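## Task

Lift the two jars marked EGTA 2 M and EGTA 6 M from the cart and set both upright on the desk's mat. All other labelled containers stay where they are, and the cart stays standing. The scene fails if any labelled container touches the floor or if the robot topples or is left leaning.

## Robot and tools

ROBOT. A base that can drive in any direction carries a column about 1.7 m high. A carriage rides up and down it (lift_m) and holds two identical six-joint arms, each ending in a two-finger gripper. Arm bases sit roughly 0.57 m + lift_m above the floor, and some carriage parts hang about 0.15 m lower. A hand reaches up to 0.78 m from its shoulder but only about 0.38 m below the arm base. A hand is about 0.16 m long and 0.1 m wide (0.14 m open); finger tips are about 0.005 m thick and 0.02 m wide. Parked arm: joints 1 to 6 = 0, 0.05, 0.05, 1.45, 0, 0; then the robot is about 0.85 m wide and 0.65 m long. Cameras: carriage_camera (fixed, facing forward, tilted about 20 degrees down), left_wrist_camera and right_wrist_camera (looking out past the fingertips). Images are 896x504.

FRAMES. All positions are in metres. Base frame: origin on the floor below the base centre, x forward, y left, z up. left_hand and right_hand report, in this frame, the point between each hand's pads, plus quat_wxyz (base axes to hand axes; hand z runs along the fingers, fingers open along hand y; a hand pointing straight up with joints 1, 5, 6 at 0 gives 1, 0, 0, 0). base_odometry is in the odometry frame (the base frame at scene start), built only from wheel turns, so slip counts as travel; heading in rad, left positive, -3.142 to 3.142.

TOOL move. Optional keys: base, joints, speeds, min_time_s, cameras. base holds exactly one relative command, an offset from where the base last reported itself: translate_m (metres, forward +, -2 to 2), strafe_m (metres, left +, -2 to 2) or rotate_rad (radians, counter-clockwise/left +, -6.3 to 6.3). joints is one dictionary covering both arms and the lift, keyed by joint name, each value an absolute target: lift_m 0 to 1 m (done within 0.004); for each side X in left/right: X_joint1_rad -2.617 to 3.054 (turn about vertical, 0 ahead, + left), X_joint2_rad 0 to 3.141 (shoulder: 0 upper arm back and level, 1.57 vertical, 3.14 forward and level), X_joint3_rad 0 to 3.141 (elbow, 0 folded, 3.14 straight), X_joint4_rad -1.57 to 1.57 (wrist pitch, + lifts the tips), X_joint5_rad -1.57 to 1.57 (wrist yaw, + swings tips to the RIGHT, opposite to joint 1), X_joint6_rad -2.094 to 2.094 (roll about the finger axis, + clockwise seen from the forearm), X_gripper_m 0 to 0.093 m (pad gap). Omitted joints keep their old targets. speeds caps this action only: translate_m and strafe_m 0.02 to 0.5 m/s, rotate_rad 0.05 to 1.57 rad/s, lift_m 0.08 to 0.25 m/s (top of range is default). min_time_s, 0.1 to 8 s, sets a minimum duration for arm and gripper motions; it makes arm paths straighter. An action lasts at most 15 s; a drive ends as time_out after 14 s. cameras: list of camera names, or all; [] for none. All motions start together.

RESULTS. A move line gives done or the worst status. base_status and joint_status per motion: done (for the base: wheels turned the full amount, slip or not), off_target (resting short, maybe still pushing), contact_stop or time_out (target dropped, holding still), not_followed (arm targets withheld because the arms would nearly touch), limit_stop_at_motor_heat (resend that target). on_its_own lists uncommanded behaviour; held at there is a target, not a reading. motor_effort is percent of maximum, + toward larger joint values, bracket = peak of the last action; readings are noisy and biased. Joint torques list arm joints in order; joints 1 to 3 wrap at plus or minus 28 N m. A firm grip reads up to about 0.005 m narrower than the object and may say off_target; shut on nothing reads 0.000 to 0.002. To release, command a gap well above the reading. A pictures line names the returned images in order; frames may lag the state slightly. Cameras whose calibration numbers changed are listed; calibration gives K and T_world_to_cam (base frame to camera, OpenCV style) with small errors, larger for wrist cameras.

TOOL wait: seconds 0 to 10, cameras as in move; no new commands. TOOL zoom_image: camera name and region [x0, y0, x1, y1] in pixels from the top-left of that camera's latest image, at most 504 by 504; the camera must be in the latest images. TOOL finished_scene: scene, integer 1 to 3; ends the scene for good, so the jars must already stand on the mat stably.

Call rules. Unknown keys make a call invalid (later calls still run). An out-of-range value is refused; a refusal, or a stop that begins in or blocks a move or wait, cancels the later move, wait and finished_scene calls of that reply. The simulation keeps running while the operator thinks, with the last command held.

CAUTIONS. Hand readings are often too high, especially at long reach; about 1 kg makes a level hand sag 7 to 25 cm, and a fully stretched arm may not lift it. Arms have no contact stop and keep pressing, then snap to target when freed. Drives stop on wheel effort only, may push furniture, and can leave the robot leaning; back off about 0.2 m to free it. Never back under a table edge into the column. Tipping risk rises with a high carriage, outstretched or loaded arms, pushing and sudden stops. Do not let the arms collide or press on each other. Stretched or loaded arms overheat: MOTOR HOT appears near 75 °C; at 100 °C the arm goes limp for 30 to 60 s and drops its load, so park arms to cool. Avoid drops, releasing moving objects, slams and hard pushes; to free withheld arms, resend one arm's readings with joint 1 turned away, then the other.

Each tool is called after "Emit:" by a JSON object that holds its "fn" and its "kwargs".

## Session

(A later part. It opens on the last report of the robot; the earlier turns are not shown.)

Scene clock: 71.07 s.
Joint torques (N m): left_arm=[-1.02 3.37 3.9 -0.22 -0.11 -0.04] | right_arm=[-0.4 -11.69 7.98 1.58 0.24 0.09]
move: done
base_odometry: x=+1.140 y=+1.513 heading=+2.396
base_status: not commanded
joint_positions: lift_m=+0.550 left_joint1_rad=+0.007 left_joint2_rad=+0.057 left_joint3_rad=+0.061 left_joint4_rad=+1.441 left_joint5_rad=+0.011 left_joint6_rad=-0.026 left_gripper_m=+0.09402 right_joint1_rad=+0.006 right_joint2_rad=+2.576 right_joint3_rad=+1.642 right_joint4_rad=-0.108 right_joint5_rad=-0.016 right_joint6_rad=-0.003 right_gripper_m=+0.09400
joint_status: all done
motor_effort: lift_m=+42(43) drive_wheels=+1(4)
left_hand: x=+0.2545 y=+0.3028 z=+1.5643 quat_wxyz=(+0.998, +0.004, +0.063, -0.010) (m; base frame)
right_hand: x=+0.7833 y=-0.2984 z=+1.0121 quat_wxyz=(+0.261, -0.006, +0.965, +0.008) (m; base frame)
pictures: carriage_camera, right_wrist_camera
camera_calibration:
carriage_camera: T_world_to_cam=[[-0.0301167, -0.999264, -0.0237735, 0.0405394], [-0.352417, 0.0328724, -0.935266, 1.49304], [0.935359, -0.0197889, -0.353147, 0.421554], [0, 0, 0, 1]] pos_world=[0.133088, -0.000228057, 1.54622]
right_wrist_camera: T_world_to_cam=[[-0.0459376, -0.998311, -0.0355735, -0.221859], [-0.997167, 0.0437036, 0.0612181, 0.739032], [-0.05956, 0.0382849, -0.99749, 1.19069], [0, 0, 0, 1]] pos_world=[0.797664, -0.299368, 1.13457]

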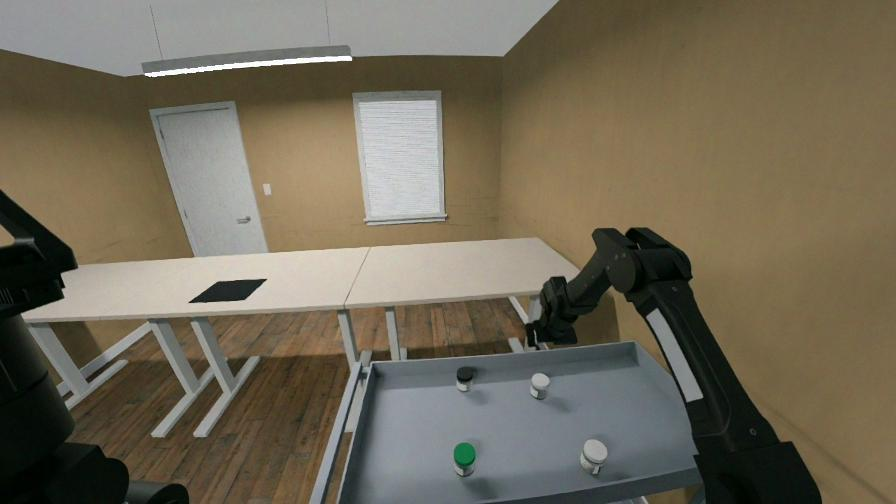

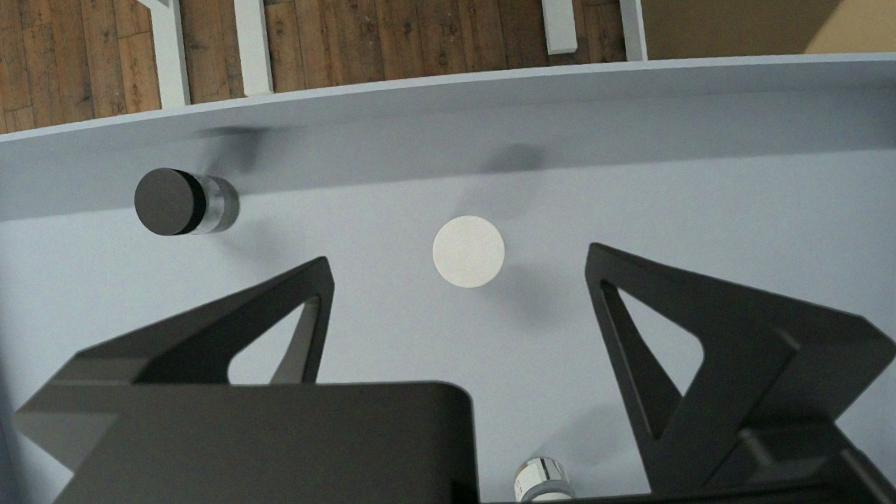

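Emit:
{"fn": "move", "kwargs": {"joints": {"lift_m": 0.43,"right_joint1_rad":-0.014}, "speeds": {"lift_m": 0.1}, "cameras": ["carriage_camera","right_wrist_camera"]}}

Emit:
{"fn": "zoom_image", "kwargs": {"camera": "carriage_camera", "region": [440, 300, 640, 450]}}

Scene clock: 73.63 s.
Joint torques (N m): left_arm=[-1.03 3.75 4.22 -0.23 -0.11 -0.04] | right_arm=[-0.17 -12.19 7.35 1.68 0.23 0.1]
move: done
base_odometry: x=+1.140 y=+1.513 heading=+2.396
base_status: not commanded
joint_positions: lift_m=+0.430 left_joint1_rad=+0.007 left_joint2_rad=+0.054 left_joint3_rad=+0.057 left_joint4_rad=+1.443 left_joint5_rad=+0.011 left_joint6_rad=-0.026 left_gripper_m=+0.09402 right_joint1_rad=-0.011 right_joint2_rad=+2.583 right_joint3_rad=+1.649 right_joint4_rad=-0.116 right_joint5_rad=-0.014 right_joint6_rad=-0.003 right_gripper_m=+0.09400
joint_status: all done
motor_effort: lift_m=+37(37) drive_wheels=+4(4)
left_hand: x=+0.2542 y=+0.3028 z=+1.4437 quat_wxyz=(+0.998, +0.004, +0.062, -0.010) (m; base frame)
right_hand: x=+0.7827 y=-0.3080 z=+0.8903 quat_wxyz=(+0.258, +0.002, +0.966, +0.005) (m; base frame)
pictures: carriage_camera, right_wrist_camera
camera_calibration:
carriage_camera: T_world_to_cam=[[-0.0301167, -0.999264, -0.0237735, 0.0376979], [-0.352417, 0.0328724, -0.935266, 1.38125], [0.935359, -0.0197889, -0.353147, 0.379345], [0, 0, 0, 1]] pos_world=[0.133088, -0.000228057, 1.4267]
right_wrist_camera: T_world_to_cam=[[-0.0635256, -0.997394, -0.034187, -0.22299], [-0.995762, 0.0610643, 0.0687726, 0.743861], [-0.0665058, 0.0384109, -0.997046, 1.07464], [0, 0, 0, 1]] pos_world=[0.798013, -0.30911, 1.01269]

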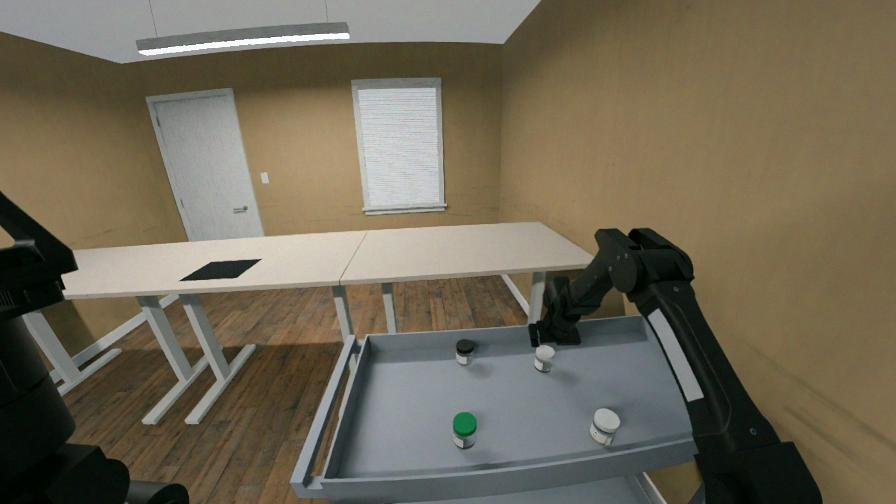

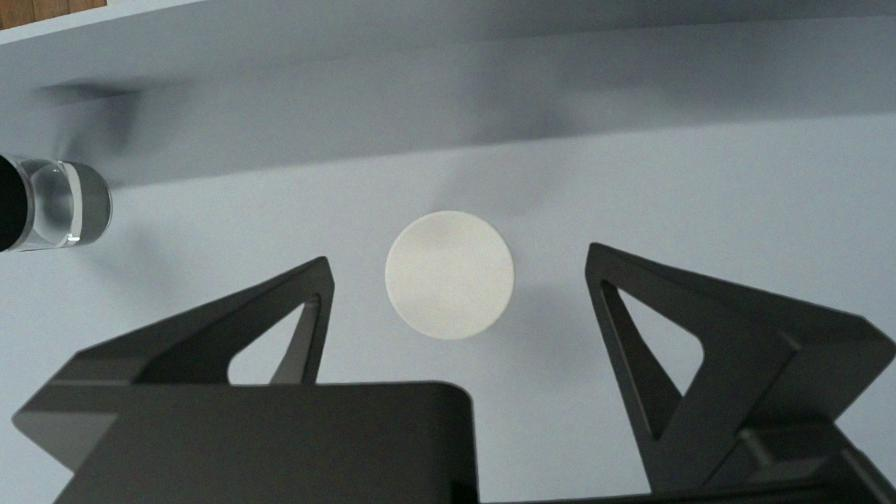

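Scaled by 2.520.

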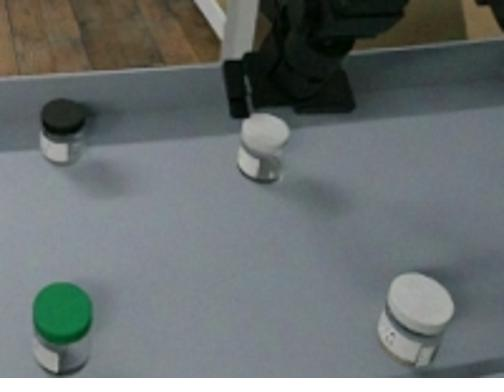

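Emit:
{"fn": "move", "kwargs": {"joints": {"lift_m": 0.37,"right_joint1_rad":-0.004}, "speeds": {"lift_m": 0.08}, "cameras": ["carriage_camera","right_wrist_camera"]}}

Emit:
{"fn": "zoom_image", "kwargs": {"camera": "carriage_camera", "region": [490, 280, 630, 380]}}

Scene clock: 75.77 s.
Joint torques (N m): left_arm=[-1.05 3.74 4.23 -0.25 -0.11 -0.04] | right_arm=[0.84 -12.57 7.16 1.7 0.22 0.09]
move: done
base_odometry: x=+1.140 y=+1.513 heading=+2.396
base_status: not commanded
joint_positions: lift_m=+0.370 left_joint1_rad=+0.007 left_joint2_rad=+0.053 left_joint3_rad=+0.057 left_joint4_rad=+1.444 left_joint5_rad=+0.011 left_joint6_rad=-0.026 left_gripper_m=+0.09402 right_joint1_rad=-0.011 right_joint2_rad=+2.585 right_joint3_rad=+1.652 right_joint4_rad=-0.119 right_joint5_rad=-0.014 right_joint6_rad=-0.003 right_gripper_m=+0.09400
joint_status: all done
motor_effort: lift_m=+36(37) drive_wheels=+4(4)
left_hand: x=+0.2539 y=+0.3028 z=+1.3837 quat_wxyz=(+0.998, +0.004, +0.062, -0.010) (m; base frame)
right_hand: x=+0.7826 y=-0.3080 z=+0.8297 quat_wxyz=(+0.257, +0.002, +0.967, +0.005) (m; base frame)
pictures: carriage_camera, right_wrist_camera
camera_calibration:
carriage_camera: T_world_to_cam=[[-0.0301167, -0.999264, -0.0237735, 0.0362718], [-0.352417, 0.0328724, -0.935266, 1.32515], [0.935359, -0.0197889, -0.353147, 0.358161], [0, 0, 0, 1]] pos_world=[0.133088, -0.000228057, 1.36671]
right_wrist_camera: T_world_to_cam=[[-0.0636037, -0.997394, -0.0340665, -0.225109], [-0.995602, 0.0610626, 0.071053, 0.745853], [-0.0687876, 0.0384359, -0.996891, 1.01586], [0, 0, 0, 1]] pos_world=[0.798133, -0.309112, 0.952035]

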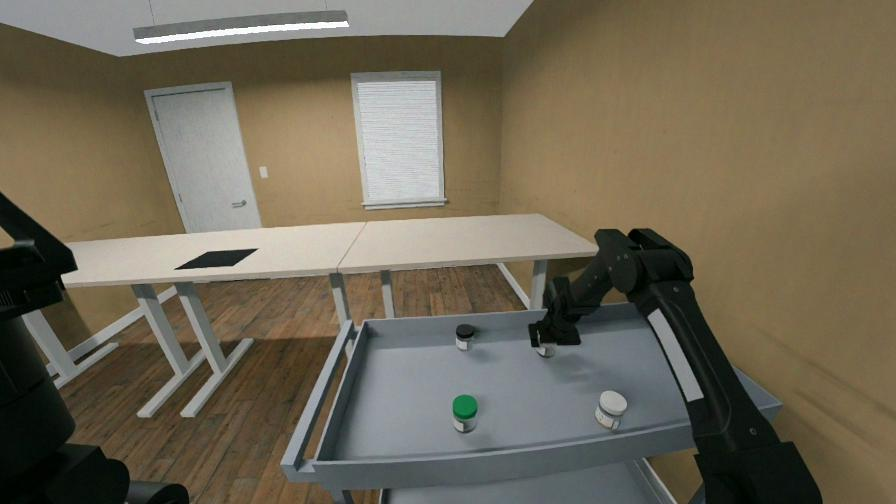

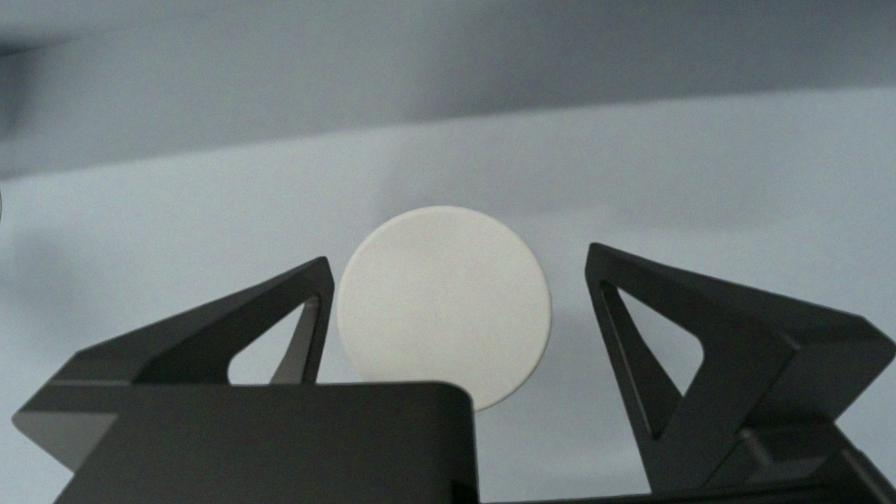

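Scaled by 3.600.

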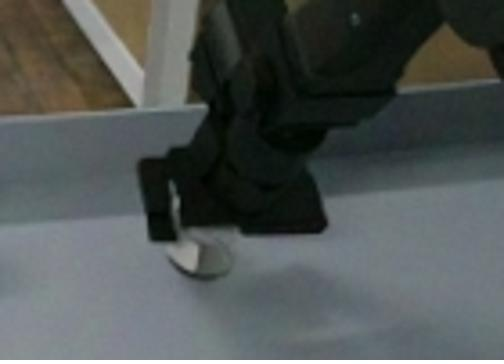

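Emit:
{"fn": "move", "kwargs": {"joints": {"right_joint1_rad":0.008}, "cameras": ["right_wrist_camera"]}}

Emit:
{"fn": "move", "kwargs": {"joints": {"right_gripper_m":0.062}, "min_time_s": 1.5, "cameras": ["right_wrist_camera"]}}

Scene clock: 77.13 s.
Joint torques (N m): left_arm=[-1.01 3.75 4.25 -0.25 -0.11 -0.04] | right_arm=[0.51 -12.48 7.16 1.7 0.22 0.09]
move: done
base_odometry: x=+1.140 y=+1.513 heading=+2.396
base_status: not commanded
joint_positions: lift_m=+0.370 left_joint1_rad=+0.007 left_joint2_rad=+0.053 left_joint3_rad=+0.057 left_joint4_rad=+1.444 left_joint5_rad=+0.011 left_joint6_rad=-0.026 left_gripper_m=+0.09402 right_joint1_rad=+0.005 right_joint2_rad=+2.585 right_joint3_rad=+1.652 right_joint4_rad=-0.119 right_joint5_rad=-0.014 right_joint6_rad=-0.003 right_gripper_m=+0.09400
joint_status: all done
motor_effort: lift_m=+37(37) drive_wheels=+4(4)
left_hand: x=+0.2539 y=+0.3028 z=+1.3837 quat_wxyz=(+0.998, +0.004, +0.062, -0.010) (m; base frame)
right_hand: x=+0.7826 y=-0.2990 z=+0.8297 quat_wxyz=(+0.257, -0.006, +0.966, +0.007) (m; base frame)
pictures: right_wrist_camera
camera_calibration:
right_wrist_camera: T_world_to_cam=[[-0.0476128, -0.998307, -0.0334053, -0.229413], [-0.996453, 0.0451479, 0.0710196, 0.741221], [-0.0693912, 0.0366682, -0.996915, 1.01547], [0, 0, 0, 1]] pos_world=[0.798134, -0.299725, 0.952034]

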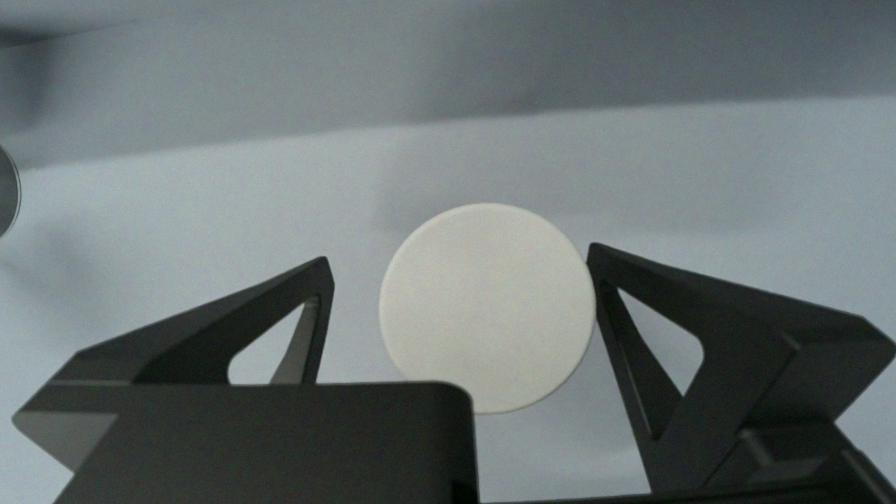

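Scene clock: 78.93 s.
Joint torques (N m): left_arm=[-1.05 3.75 4.25 -0.25 -0.11 -0.04] | right_arm=[0.43 -12.51 7.13 1.7 0.21 0.09]
move: done
base_odometry: x=+1.140 y=+1.513 heading=+2.396
base_status: not commanded
joint_positions: lift_m=+0.370 left_joint1_rad=+0.007 left_joint2_rad=+0.053 left_joint3_rad=+0.057 left_joint4_rad=+1.444 left_joint5_rad=+0.011 left_joint6_rad=-0.026 left_gripper_m=+0.09402 right_joint1_rad=+0.005 right_joint2_rad=+2.585 right_joint3_rad=+1.652 right_joint4_rad=-0.119 right_joint5_rad=-0.013 right_joint6_rad=-0.003 right_gripper_m=+0.06212
joint_status: all done
motor_effort: lift_m=+36(37) drive_wheels=+4(4)
left_hand: x=+0.2539 y=+0.3028 z=+1.3837 quat_wxyz=(+0.998, +0.004, +0.062, -0.010) (m; base frame)
right_hand: x=+0.7826 y=-0.2991 z=+0.8297 quat_wxyz=(+0.257, -0.006, +0.966, +0.007) (m; base frame)
pictures: right_wrist_camera
camera_calibration:
right_wrist_camera: T_world_to_cam=[[-0.0479904, -0.998311, -0.0327441, -0.229798], [-0.996436, 0.045572, 0.0709859, 0.741371], [-0.0693738, 0.036034, -0.99694, 1.01529], [0, 0, 0, 1]] pos_world=[0.798135, -0.299781, 0.952033]

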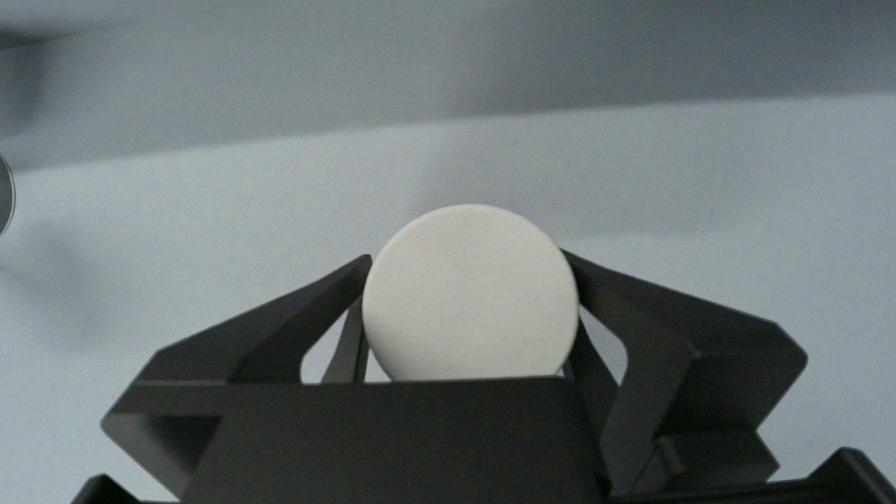

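Emit:
{"fn": "move", "kwargs": {"joints": {"right_gripper_m":0.05}, "min_time_s": 2, "cameras": ["right_wrist_camera"]}}

Scene clock: 81.57 s.
Joint torques (N m): left_arm=[-1.05 3.77 4.25 -0.25 -0.11 -0.04] | right_arm=[0.43 -12.48 7.13 1.71 0.21 0.1]
move: off_target
base_odometry: x=+1.140 y=+1.513 heading=+2.396
base_status: not commanded
joint_positions: lift_m=+0.370 left_joint1_rad=+0.007 left_joint2_rad=+0.053 left_joint3_rad=+0.057 left_joint4_rad=+1.444 left_joint5_rad=+0.011 left_joint6_rad=-0.026 left_gripper_m=+0.09402 right_joint1_rad=+0.005 right_joint2_rad=+2.585 right_joint3_rad=+1.652 right_joint4_rad=-0.119 right_joint5_rad=-0.013 right_joint6_rad=-0.003 right_gripper_m=+0.05432
joint_status: right_gripper_m off_target (ended at +0.05434, target +0.05000)
motor_effort: lift_m=+36(37) drive_wheels=+4(4)
left_hand: x=+0.2539 y=+0.3028 z=+1.3837 quat_wxyz=(+0.998, +0.004, +0.062, -0.010) (m; base frame)
right_hand: x=+0.7826 y=-0.2991 z=+0.8297 quat_wxyz=(+0.257, -0.006, +0.966, +0.007) (m; base frame)
pictures: right_wrist_camera
camera_calibration:
right_wrist_camera: T_world_to_cam=[[-0.0479904, -0.998311, -0.0327441, -0.229798], [-0.996436, 0.045572, 0.0709859, 0.741371], [-0.0693738, 0.036034, -0.99694, 1.01529], [0, 0, 0, 1]] pos_world=[0.798135, -0.299781, 0.952033]

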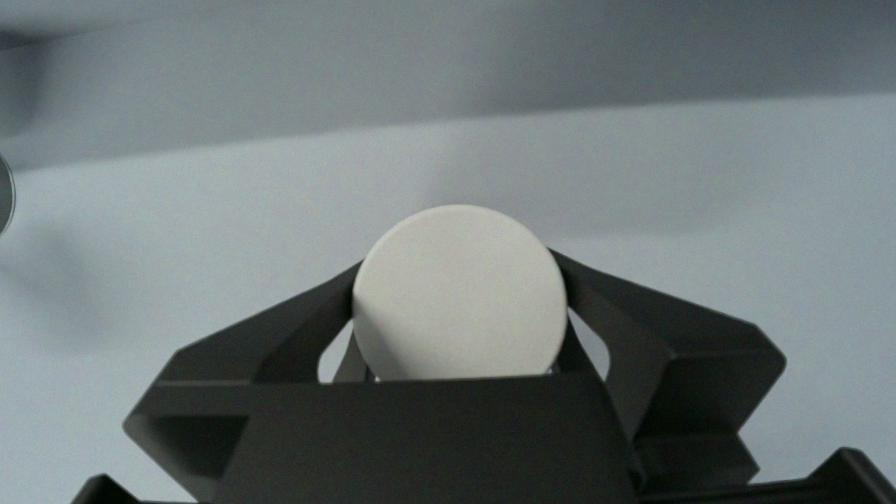

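Emit:
{"fn": "move", "kwargs": {"joints": {"lift_m":0.55}, "speeds": {"lift_m": 0.1}, "cameras": ["right_wrist_camera"]}}

Emit:
{"fn": "move", "kwargs": {"joints": {"right_joint1_rad":-0.5,"right_joint2_rad":1.777,"right_joint3_rad":0.856,"right_joint4_rad":-0.126}, "min_time_s": 3, "cameras": ["right_wrist_camera"]}}

Emit:
{"fn": "move", "kwargs": {"joints": {"left_joint1_rad":-0.793,"left_joint2_rad":2.392,"left_joint3_rad":1.352,"left_joint4_rad":-0.16,"left_joint5_rad":0,"left_joint6_rad":0}, "min_time_s": 4, "cameras": ["left_wrist_camera","carriage_camera"]}}

Scene clock: 85.43 s.
Joint torques (N m): left_arm=[-1.03 3.92 4.34 -0.27 -0.11 -0.04] | right_arm=[0.49 -12.78 7.13 1.73 0.21 0.1]
move: done
base_odometry: x=+1.140 y=+1.513 heading=+2.396
base_status: not commanded
joint_positions: lift_m=+0.550 left_joint1_rad=+0.007 left_joint2_rad=+0.053 left_joint3_rad=+0.056 left_joint4_rad=+1.445 left_joint5_rad=+0.011 left_joint6_rad=-0.026 left_gripper_m=+0.09402 right_joint1_rad=+0.005 right_joint2_rad=+2.589 right_joint3_rad=+1.652 right_joint4_rad=-0.123 right_joint5_rad=-0.013 right_joint6_rad=-0.003 right_gripper_m=+0.05432
joint_status: all done
motor_effort: lift_m=+42(52) drive_wheels=+4(4)
left_hand: x=+0.2537 y=+0.3028 z=+1.5631 quat_wxyz=(+0.998, +0.004, +0.061, -0.010) (m; base frame)
right_hand: x=+0.7811 y=-0.2991 z=+1.0070 quat_wxyz=(+0.253, -0.006, +0.967, +0.007) (m; base frame)
pictures: right_wrist_camera
camera_calibration:
right_wrist_camera: T_world_to_cam=[[-0.048214, -0.998312, -0.0323763, -0.224266], [-0.995925, 0.0455747, 0.0778245, 0.720076], [-0.0762176, 0.0359966, -0.996441, 1.19677], [0, 0, 0, 1]] pos_world=[0.797543, -0.299784, 1.12921]

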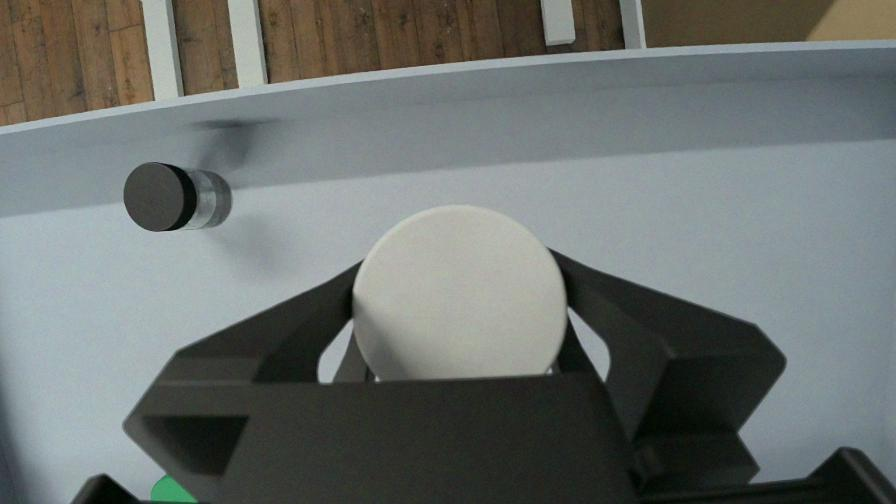

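Scene clock: 88.73 s.
Joint torques (N m): left_arm=[-1.05 3.81 4.34 -0.26 -0.11 -0.04] | right_arm=[-0.38 -10.36 5.57 1.68 0.2 0.1]
move: done
base_odometry: x=+1.140 y=+1.513 heading=+2.396
base_status: not commanded
joint_positions: lift_m=+0.550 left_joint1_rad=+0.007 left_joint2_rad=+0.053 left_joint3_rad=+0.056 left_joint4_rad=+1.445 left_joint5_rad=+0.011 left_joint6_rad=-0.026 left_gripper_m=+0.09402 right_joint1_rad=-0.494 right_joint2_rad=+1.807 right_joint3_rad=+0.861 right_joint4_rad=-0.126 right_joint5_rad=-0.012 right_joint6_rad=-0.003 right_gripper_m=+0.05432
joint_status: all done
motor_effort: lift_m=+42(42) drive_wheels=+4(4)
left_hand: x=+0.2537 y=+0.3028 z=+1.5631 quat_wxyz=(+0.998, +0.004, +0.061, -0.010) (m; base frame)
right_hand: x=+0.5682 y=-0.4881 z=+1.1218 quat_wxyz=(+0.241, +0.234, +0.940, -0.055) (m; base frame)
pictures: right_wrist_camera
camera_calibration:
right_wrist_camera: T_world_to_cam=[[-0.521052, -0.852961, -0.0310298, -0.0814248], [-0.851342, 0.516777, 0.0903178, 0.641524], [-0.061002, 0.0734772, -0.995429, 1.31022], [0, 0, 0, 1]] pos_world=[0.583656, -0.497248, 1.24376]

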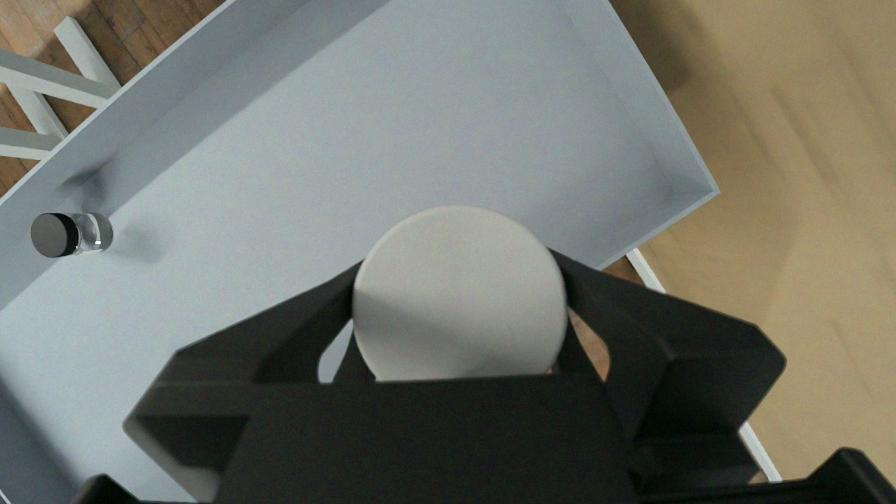

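Scene clock: 93.03 s.
Joint torques (N m): left_arm=[-0.95 -12.48 6.89 0.9 -0.08 0.11] | right_arm=[-0.38 -10.35 5.57 1.68 0.2 0.1]
move: done
base_odometry: x=+1.140 y=+1.513 heading=+2.396
base_status: not commanded
joint_positions: lift_m=+0.550 left_joint1_rad=-0.787 left_joint2_rad=+2.382 left_joint3_rad=+1.324 left_joint4_rad=-0.152 left_joint5_rad=+0.010 left_joint6_rad=-0.016 left_gripper_m=+0.09402 right_joint1_rad=-0.494 right_joint2_rad=+1.807 right_joint3_rad=+0.861 right_joint4_rad=-0.126 right_joint5_rad=-0.012 right_joint6_rad=-0.003 right_gripper_m=+0.05432
joint_status: all done
motor_effort: lift_m=+42(42) drive_wheels=+4(4)
left_hand: x=+0.5535 y=-0.0301 z=+1.0120 quat_wxyz=(+0.163, +0.371, +0.911, -0.074) (m; base frame)
right_hand: x=+0.5682 y=-0.4881 z=+1.1218 quat_wxyz=(+0.241, +0.234, +0.940, -0.055) (m; base frame)
pictures: carriage_camera, left_wrist_camera
camera_calibration:
carriage_camera: T_world_to_cam=[[-0.0301167, -0.999264, -0.0237735, 0.0405407], [-0.352417, 0.0328724, -0.935266, 1.49309], [0.935359, -0.0197889, -0.353147, 0.421574], [0, 0, 0, 1]] pos_world=[0.133088, -0.000228057, 1.54628]
left_wrist_camera: T_world_to_cam=[[-0.713447, -0.700201, 0.0266832, 0.348735], [-0.667557, 0.690773, 0.277849, 0.113019], [-0.212982, 0.180418, -0.960254, 1.21707], [0, 0, 0, 1]] pos_world=[0.583465, -0.0534669, 1.12799]

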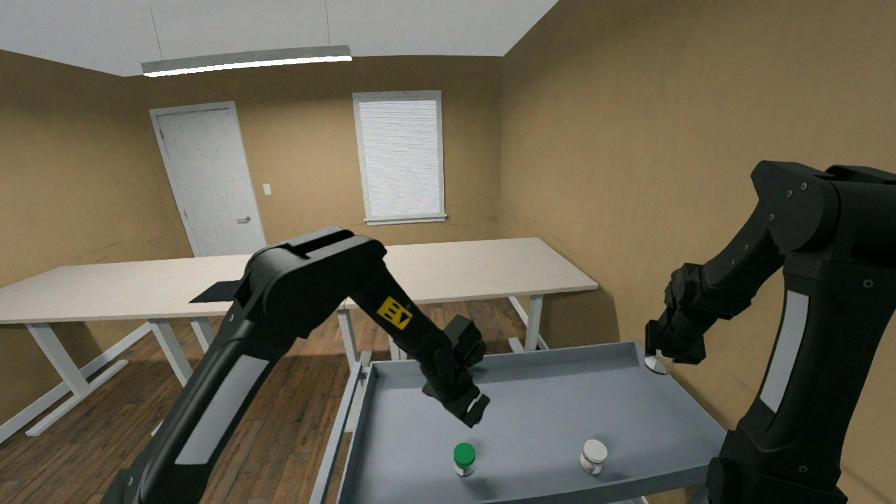

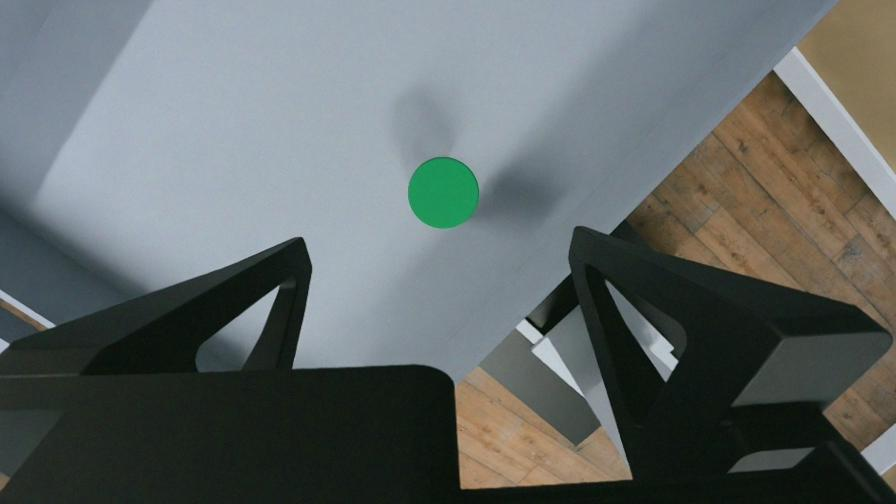

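Emit:
{"fn": "move", "kwargs": {"joints": {"lift_m":0.44}, "speeds": {"lift_m": 0.12}, "cameras": ["left_wrist_camera"]}}

Emit:
{"fn": "move", "kwargs": {"joints": {"lift_m":0.37}, "speeds": {"lift_m": 0.08}, "cameras": ["carriage_camera","left_wrist_camera"]}}

Scene clock: 95.70 s.
Joint torques (N m): left_arm=[-0.9 -13.72 6.39 0.98 -0.07 0.1] | right_arm=[-0.38 -9.39 6.09 1.73 0.21 0.1]
move: done
base_odometry: x=+1.140 y=+1.513 heading=+2.396
base_status: not commanded
joint_positions: lift_m=+0.440 left_joint1_rad=-0.787 left_joint2_rad=+2.391 left_joint3_rad=+1.331 left_joint4_rad=-0.160 left_joint5_rad=+0.009 left_joint6_rad=-0.015 left_gripper_m=+0.09402 right_joint1_rad=-0.494 right_joint2_rad=+1.796 right_joint3_rad=+0.856 right_joint4_rad=-0.130 right_joint5_rad=-0.012 right_joint6_rad=-0.003 right_gripper_m=+0.05432
joint_status: all done
motor_effort: lift_m=+36(37) drive_wheels=+4(5)
left_hand: x=+0.5528 y=-0.0293 z=+0.8994 quat_wxyz=(+0.159, +0.372, +0.912, -0.072) (m; base frame)
right_hand: x=+0.5668 y=-0.4874 z=+1.0140 quat_wxyz=(+0.242, +0.234, +0.940, -0.055) (m; base frame)
pictures: left_wrist_camera
camera_calibration:
left_wrist_camera: T_world_to_cam=[[-0.713935, -0.699729, 0.0260073, 0.352686], [-0.665083, 0.689266, 0.287363, 0.133301], [-0.219002, 0.187862, -0.957469, 1.10977], [0, 0, 0, 1]] pos_world=[0.583494, -0.0535787, 1.0151]

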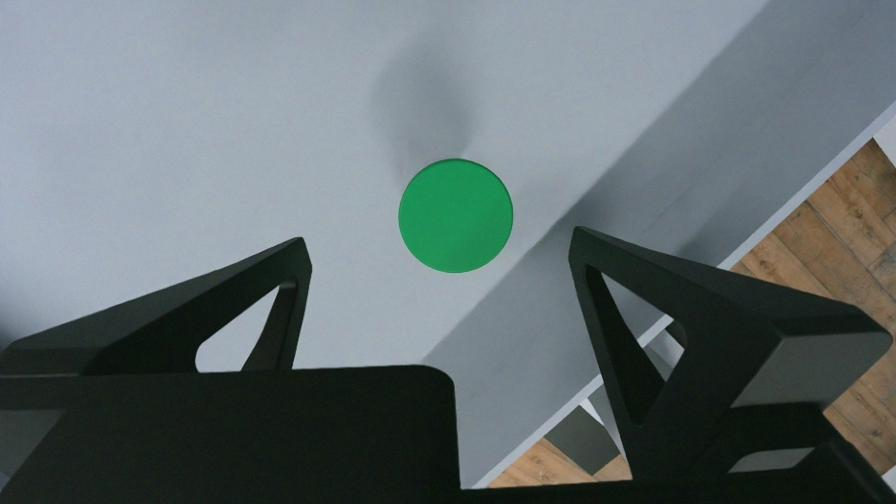

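Scene clock: 96.93 s.
Joint torques (N m): left_arm=[-0.88 -13.68 6.17 0.97 -0.08 0.1] | right_arm=[-0.39 -9.21 6.13 1.73 0.2 0.09]
move: done
base_odometry: x=+1.140 y=+1.513 heading=+2.397
base_status: not commanded
joint_positions: lift_m=+0.370 left_joint1_rad=-0.787 left_joint2_rad=+2.393 left_joint3_rad=+1.333 left_joint4_rad=-0.162 left_joint5_rad=+0.009 left_joint6_rad=-0.015 left_gripper_m=+0.09402 right_joint1_rad=-0.494 right_joint2_rad=+1.795 right_joint3_rad=+0.855 right_joint4_rad=-0.131 right_joint5_rad=-0.012 right_joint6_rad=-0.003 right_gripper_m=+0.05432
joint_status: all done
motor_effort: lift_m=+36(36) drive_wheels=+4(4)
left_hand: x=+0.5529 y=-0.0294 z=+0.8293 quat_wxyz=(+0.158, +0.372, +0.912, -0.072) (m; base frame)
right_hand: x=+0.5665 y=-0.4873 z=+0.9442 quat_wxyz=(+0.242, +0.234, +0.940, -0.055) (m; base frame)
pictures: carriage_camera, left_wrist_camera
camera_calibration:
carriage_camera: T_world_to_cam=[[-0.0301167, -0.999264, -0.0237735, 0.0362723], [-0.352417, 0.0328724, -0.935266, 1.32517], [0.935359, -0.0197889, -0.353147, 0.358169], [0, 0, 0, 1]] pos_world=[0.133088, -0.000228057, 1.36673]
left_wrist_camera: T_world_to_cam=[[-0.713914, -0.69975, 0.0260168, 0.354492], [-0.66485, 0.689032, 0.288459, 0.152562], [-0.219776, 0.188638, -0.957139, 1.04283], [0, 0, 0, 1]] pos_world=[0.583695, -0.0537805, 0.9449]

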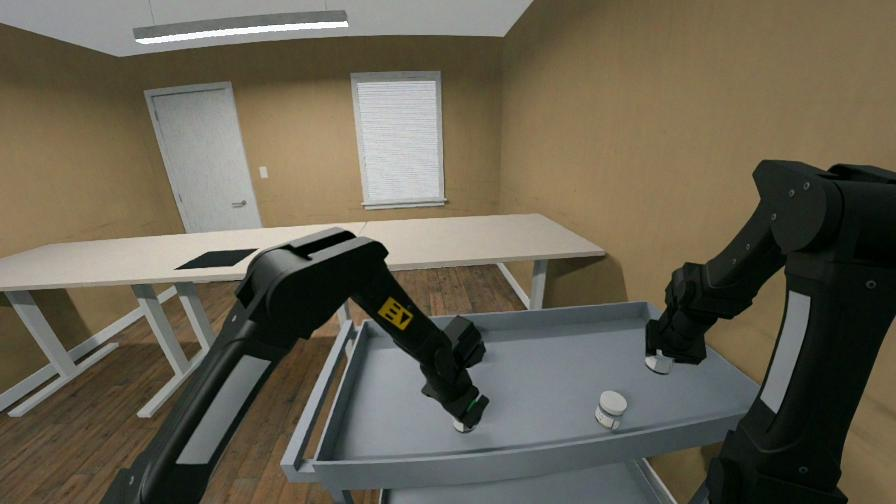

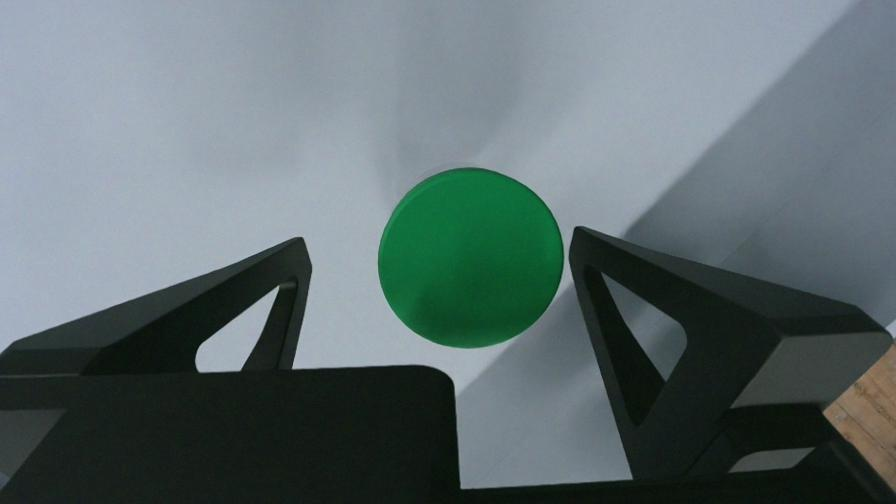

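Emit:
{"fn": "move", "kwargs": {"joints": {"left_joint1_rad":-0.813,"left_joint4_rad":-0.135}, "cameras": ["left_wrist_camera"]}}

Emit:
{"fn": "move", "kwargs": {"joints": {"left_gripper_m":0.06}, "min_time_s": 2, "cameras": []}}

Emit:
{"fn": "move", "kwargs": {"joints": {"left_gripper_m":0.05}, "min_time_s": 2, "cameras": ["left_wrist_camera"]}}

Scene clock: 98.90 s.
Joint torques (N m): left_arm=[-0.47 -13.56 6.15 1.08 -0.07 0.1] | right_arm=[-0.43 -9.21 6.12 1.74 0.2 0.1]
move: done
base_odometry: x=+1.140 y=+1.513 heading=+2.396
base_status: not commanded
joint_positions: lift_m=+0.370 left_joint1_rad=-0.811 left_joint2_rad=+2.393 left_joint3_rad=+1.333 left_joint4_rad=-0.152 left_joint5_rad=+0.009 left_joint6_rad=-0.015 left_gripper_m=+0.09402 right_joint1_rad=-0.494 right_joint2_rad=+1.795 right_joint3_rad=+0.855 right_joint4_rad=-0.131 right_joint5_rad=-0.012 right_joint6_rad=-0.003 right_gripper_m=+0.05432
joint_status: all done
motor_effort: lift_m=+37(37) drive_wheels=+4(4)
left_hand: x=+0.5466 y=-0.0389 z=+0.8302 quat_wxyz=(+0.162, +0.382, +0.907, -0.076) (m; base frame)
right_hand: x=+0.5665 y=-0.4873 z=+0.9442 quat_wxyz=(+0.242, +0.234, +0.940, -0.055) (m; base frame)
pictures: left_wrist_camera
camera_calibration:
left_wrist_camera: T_world_to_cam=[[-0.730454, -0.68247, 0.0259264, 0.353115], [-0.650454, 0.706757, 0.278217, 0.155991], [-0.208198, 0.186361, -0.960168, 1.04021], [0, 0, 0, 1]] pos_world=[0.575969, -0.0631115, 0.946221]

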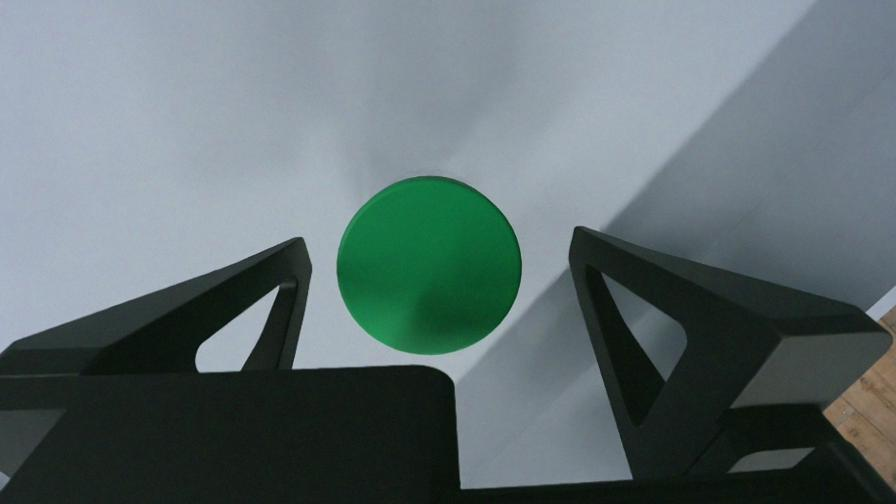

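Scene clock: 101.20 s.
Joint torques (N m): left_arm=[-0.62 -13.55 6.15 1.12 -0.07 0.1] | right_arm=[-0.39 -9.21 6.13 1.74 0.21 0.1]
move: done
base_odometry: x=+1.140 y=+1.513 heading=+2.396
base_status: not commanded
joint_positions: lift_m=+0.370 left_joint1_rad=-0.811 left_joint2_rad=+2.393 left_joint3_rad=+1.333 left_joint4_rad=-0.151 left_joint5_rad=+0.009 left_joint6_rad=-0.015 left_gripper_m=+0.06007 right_joint1_rad=-0.494 right_joint2_rad=+1.795 right_joint3_rad=+0.855 right_joint4_rad=-0.131 right_joint5_rad=-0.012 right_joint6_rad=-0.003 right_gripper_m=+0.05432
joint_status: all done
motor_effort: lift_m=+36(37) drive_wheels=+4(4)
left_hand: x=+0.5468 y=-0.0390 z=+0.8303 quat_wxyz=(+0.162, +0.382, +0.907, -0.076) (m; base frame)
right_hand: x=+0.5665 y=-0.4873 z=+0.9442 quat_wxyz=(+0.242, +0.234, +0.940, -0.055) (m; base frame)
pictures: none
No camera images: "cameras" was empty.

Scene clock: 103.50 s.
Joint torques (N m): left_arm=[-0.62 -13.55 6.15 1.11 -0.06 0.1] | right_arm=[-0.36 -9.21 6.13 1.74 0.21 0.1]
move: off_target
base_odometry: x=+1.140 y=+1.513 heading=+2.396
base_status: not commanded
joint_positions: lift_m=+0.370 left_joint1_rad=-0.811 left_joint2_rad=+2.393 left_joint3_rad=+1.333 left_joint4_rad=-0.151 left_joint5_rad=+0.008 left_joint6_rad=-0.015 left_gripper_m=+0.05401 right_joint1_rad=-0.494 right_joint2_rad=+1.795 right_joint3_rad=+0.855 right_joint4_rad=-0.131 right_joint5_rad=-0.012 right_joint6_rad=-0.003 right_gripper_m=+0.05432
joint_status: left_gripper_m off_target (ended at +0.05404, target +0.05000)
motor_effort: lift_m=+36(37) drive_wheels=+4(4)
left_hand: x=+0.5469 y=-0.0388 z=+0.8303 quat_wxyz=(+0.163, +0.382, +0.907, -0.075) (m; base frame)
right_hand: x=+0.5665 y=-0.4873 z=+0.9442 quat_wxyz=(+0.242, +0.234, +0.940, -0.055) (m; base frame)
pictures: left_wrist_camera
camera_calibration:
left_wrist_camera: T_world_to_cam=[[-0.730126, -0.682873, 0.0244925, 0.354372], [-0.651268, 0.706287, 0.277505, 0.157156], [-0.2068, 0.186663, -0.960412, 1.03977], [0, 0, 0, 1]] pos_world=[0.576112, -0.0630929, 0.946321]

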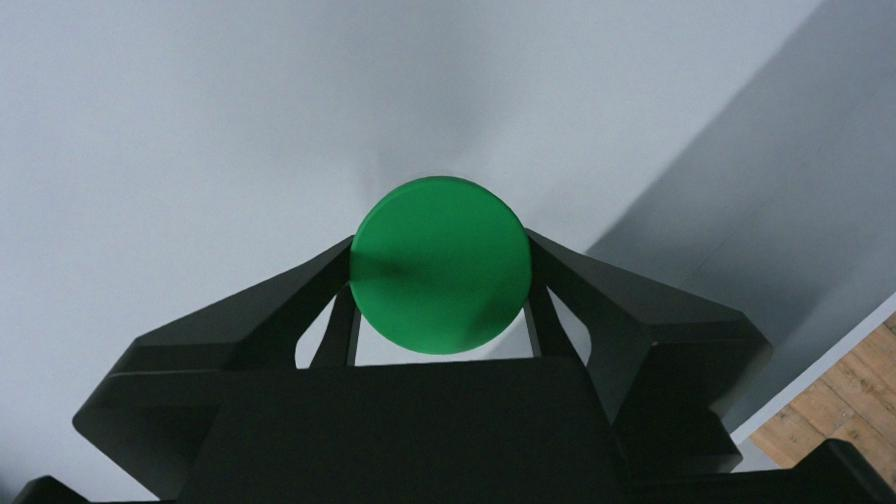

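Emit:
{"fn": "move", "kwargs": {"joints": {"lift_m":0.55}, "speeds": {"lift_m": 0.1}, "cameras": []}}

Emit:
{"fn": "move", "kwargs": {"joints": {"left_joint1_rad":0,"left_joint2_rad":1.777,"left_joint3_rad":0.856,"left_joint4_rad":-0.28}, "min_time_s": 3.5, "cameras": []}}

Emit:
{"fn": "move", "kwargs": {"joints": {"right_joint1_rad":0}, "min_time_s": 2, "cameras": ["carriage_camera"]}}

Emit:
{"fn": "move", "kwargs": {"base": {"translate_m":-0.3}, "speeds": {"translate_m":0.2}, "cameras": []}}

Emit:
{"fn": "move", "kwargs": {"base": {"strafe_m":1.45}, "speeds": {"strafe_m":0.3}, "cameras": ["carriage_camera"]}}

Scene clock: 107.70 s.
Joint torques (N m): left_arm=[-0.62 -14.08 6.11 1.13 -0.06 0.1] | right_arm=[-0.39 -9.06 6.28 1.73 0.21 0.1]
move: done
base_odometry: x=+1.140 y=+1.513 heading=+2.396
base_status: not commanded
joint_positions: lift_m=+0.550 left_joint1_rad=-0.811 left_joint2_rad=+2.397 left_joint3_rad=+1.333 left_joint4_rad=-0.145 left_joint5_rad=+0.008 left_joint6_rad=-0.015 left_gripper_m=+0.05401 right_joint1_rad=-0.494 right_joint2_rad=+1.794 right_joint3_rad=+0.854 right_joint4_rad=-0.131 right_joint5_rad=-0.012 right_joint6_rad=-0.003 right_gripper_m=+0.05431
joint_status: all done
motor_effort: lift_m=+41(51) drive_wheels=+4(4)
left_hand: x=+0.5471 y=-0.0390 z=+1.0084 quat_wxyz=(+0.163, +0.382, +0.906, -0.076) (m; base frame)
right_hand: x=+0.5663 y=-0.4871 z=+1.1238 quat_wxyz=(+0.242, +0.234, +0.940, -0.055) (m; base frame)
pictures: none
No camera images: "cameras" was empty.

Scene clock: 111.50 s.
Joint torques (N m): left_arm=[0.16 -12.46 4.14 0.91 -0.05 0.09] | right_arm=[-0.42 -9.11 6.26 1.73 0.2 0.1]
move: done
base_odometry: x=+1.140 y=+1.513 heading=+2.396
base_status: not commanded
joint_positions: lift_m=+0.550 left_joint1_rad=-0.007 left_joint2_rad=+1.814 left_joint3_rad=+0.866 left_joint4_rad=-0.277 left_joint5_rad=+0.007 left_joint6_rad=-0.015 left_gripper_m=+0.05401 right_joint1_rad=-0.494 right_joint2_rad=+1.794 right_joint3_rad=+0.854 right_joint4_rad=-0.131 right_joint5_rad=-0.012 right_joint6_rad=-0.003 right_gripper_m=+0.05431
joint_status: all done
motor_effort: lift_m=+42(42) drive_wheels=+1(4)
left_hand: x=+0.5809 y=+0.3008 z=+1.1052 quat_wxyz=(+0.172, -0.003, +0.985, -0.005) (m; base frame)
right_hand: x=+0.5663 y=-0.4871 z=+1.1238 quat_wxyz=(+0.242, +0.234, +0.940, -0.055) (m; base frame)
pictures: none
No camera images: "cameras" was empty.

Scene clock: 113.80 s.
Joint torques (N m): left_arm=[0.14 -12.48 4.15 0.92 -0.05 0.1] | right_arm=[0.73 -9.11 6.27 1.73 0.2 0.1]
move: done
base_odometry: x=+1.140 y=+1.513 heading=+2.396
base_status: not commanded
joint_positions: lift_m=+0.550 left_joint1_rad=-0.007 left_joint2_rad=+1.814 left_joint3_rad=+0.866 left_joint4_rad=-0.278 left_joint5_rad=+0.007 left_joint6_rad=-0.015 left_gripper_m=+0.05401 right_joint1_rad=-0.006 right_joint2_rad=+1.794 right_joint3_rad=+0.854 right_joint4_rad=-0.131 right_joint5_rad=-0.011 right_joint6_rad=-0.003 right_gripper_m=+0.05431
joint_status: all done
motor_effort: lift_m=+41(42) drive_wheels=+1(1)
left_hand: x=+0.5808 y=+0.3008 z=+1.1052 quat_wxyz=(+0.171, -0.003, +0.985, -0.005) (m; base frame)
right_hand: x=+0.6118 y=-0.3047 z=+1.1238 quat_wxyz=(+0.248, +0.000, +0.969, +0.004) (m; base frame)
pictures: carriage_camera
camera_calibration:
carriage_camera: T_world_to_cam=[[-0.0301167, -0.999264, -0.0237735, 0.0405408], [-0.352417, 0.0328724, -0.935266, 1.49309], [0.935359, -0.0197889, -0.353147, 0.421575], [0, 0, 0, 1]] pos_world=[0.133088, -0.000228057, 1.54628]

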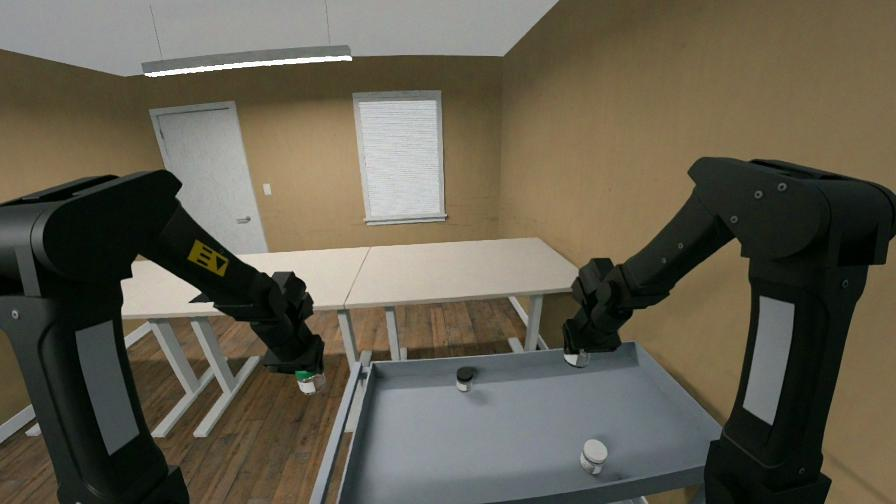

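Scene clock: 116.40 s.
Joint torques (N m): left_arm=[0.16 -12.3 4.19 0.96 -0.05 0.1] | right_arm=[0.73 -9.21 6.28 1.73 0.18 0.1]
move: done
base_odometry: x=+1.361 y=+1.309 heading=+2.396
base_status: done
joint_positions: lift_m=+0.550 left_joint1_rad=-0.007 left_joint2_rad=+1.812 left_joint3_rad=+0.866 left_joint4_rad=-0.284 left_joint5_rad=+0.007 left_joint6_rad=-0.015 left_gripper_m=+0.05401 right_joint1_rad=-0.006 right_joint2_rad=+1.794 right_joint3_rad=+0.854 right_joint4_rad=-0.131 right_joint5_rad=-0.011 right_joint6_rad=-0.003 right_gripper_m=+0.05431
joint_status: not commanded
motor_effort: lift_m=+41(42) drive_wheels=+1(16)
left_hand: x=+0.5799 y=+0.3008 z=+1.1056 quat_wxyz=(+0.170, -0.003, +0.985, -0.005) (m; base frame)
right_hand: x=+0.6118 y=-0.3047 z=+1.1238 quat_wxyz=(+0.248, +0.000, +0.969, +0.004) (m; base frame)
pictures: none
No camera images: "cameras" was empty.

Scene clock: 122.90 s.
Joint torques (N m): left_arm=[0.02 -12.21 4.15 0.96 -0.05 0.09] | right_arm=[0.35 -9.1 6.24 1.74 0.17 0.1]
move: done
base_odometry: x=+0.378 y=+0.243 heading=+2.397
base_status: done
joint_positions: lift_m=+0.550 left_joint1_rad=-0.002 left_joint2_rad=+1.812 left_joint3_rad=+0.866 left_joint4_rad=-0.284 left_joint5_rad=+0.007 left_joint6_rad=-0.014 left_gripper_m=+0.05401 right_joint1_rad=-0.002 right_joint2_rad=+1.794 right_joint3_rad=+0.854 right_joint4_rad=-0.131 right_joint5_rad=-0.009 right_joint6_rad=-0.003 right_gripper_m=+0.05431
joint_status: not commanded
motor_effort: lift_m=+41(42) drive_wheels=-1(16)
left_hand: x=+0.5799 y=+0.3024 z=+1.1056 quat_wxyz=(+0.170, -0.005, +0.985, -0.005) (m; base frame)
right_hand: x=+0.6118 y=-0.3036 z=+1.1238 quat_wxyz=(+0.248, -0.002, +0.969, +0.004) (m; base frame)
pictures: carriage_camera
camera_calibration:
carriage_camera: T_world_to_cam=[[-0.0301167, -0.999264, -0.0237735, 0.0405408], [-0.352417, 0.0328724, -0.935266, 1.49309], [0.935359, -0.0197889, -0.353147, 0.421575], [0, 0, 0, 1]] pos_world=[0.133088, -0.000228057, 1.54628]

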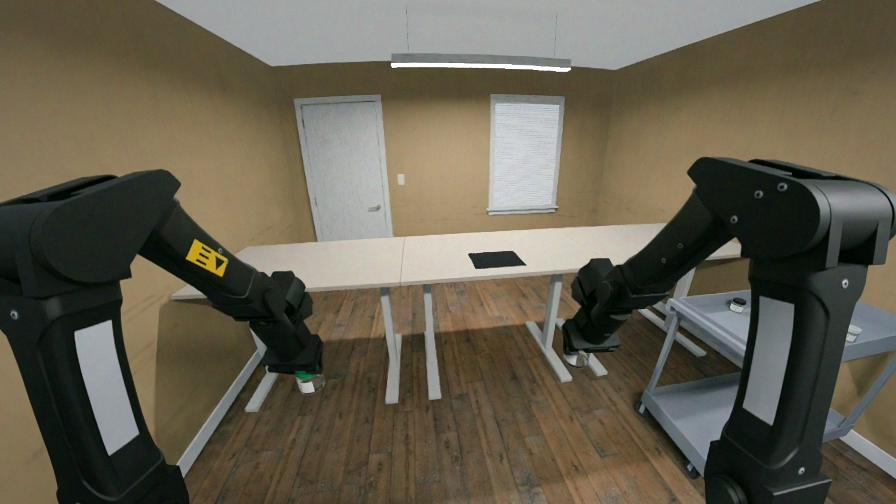

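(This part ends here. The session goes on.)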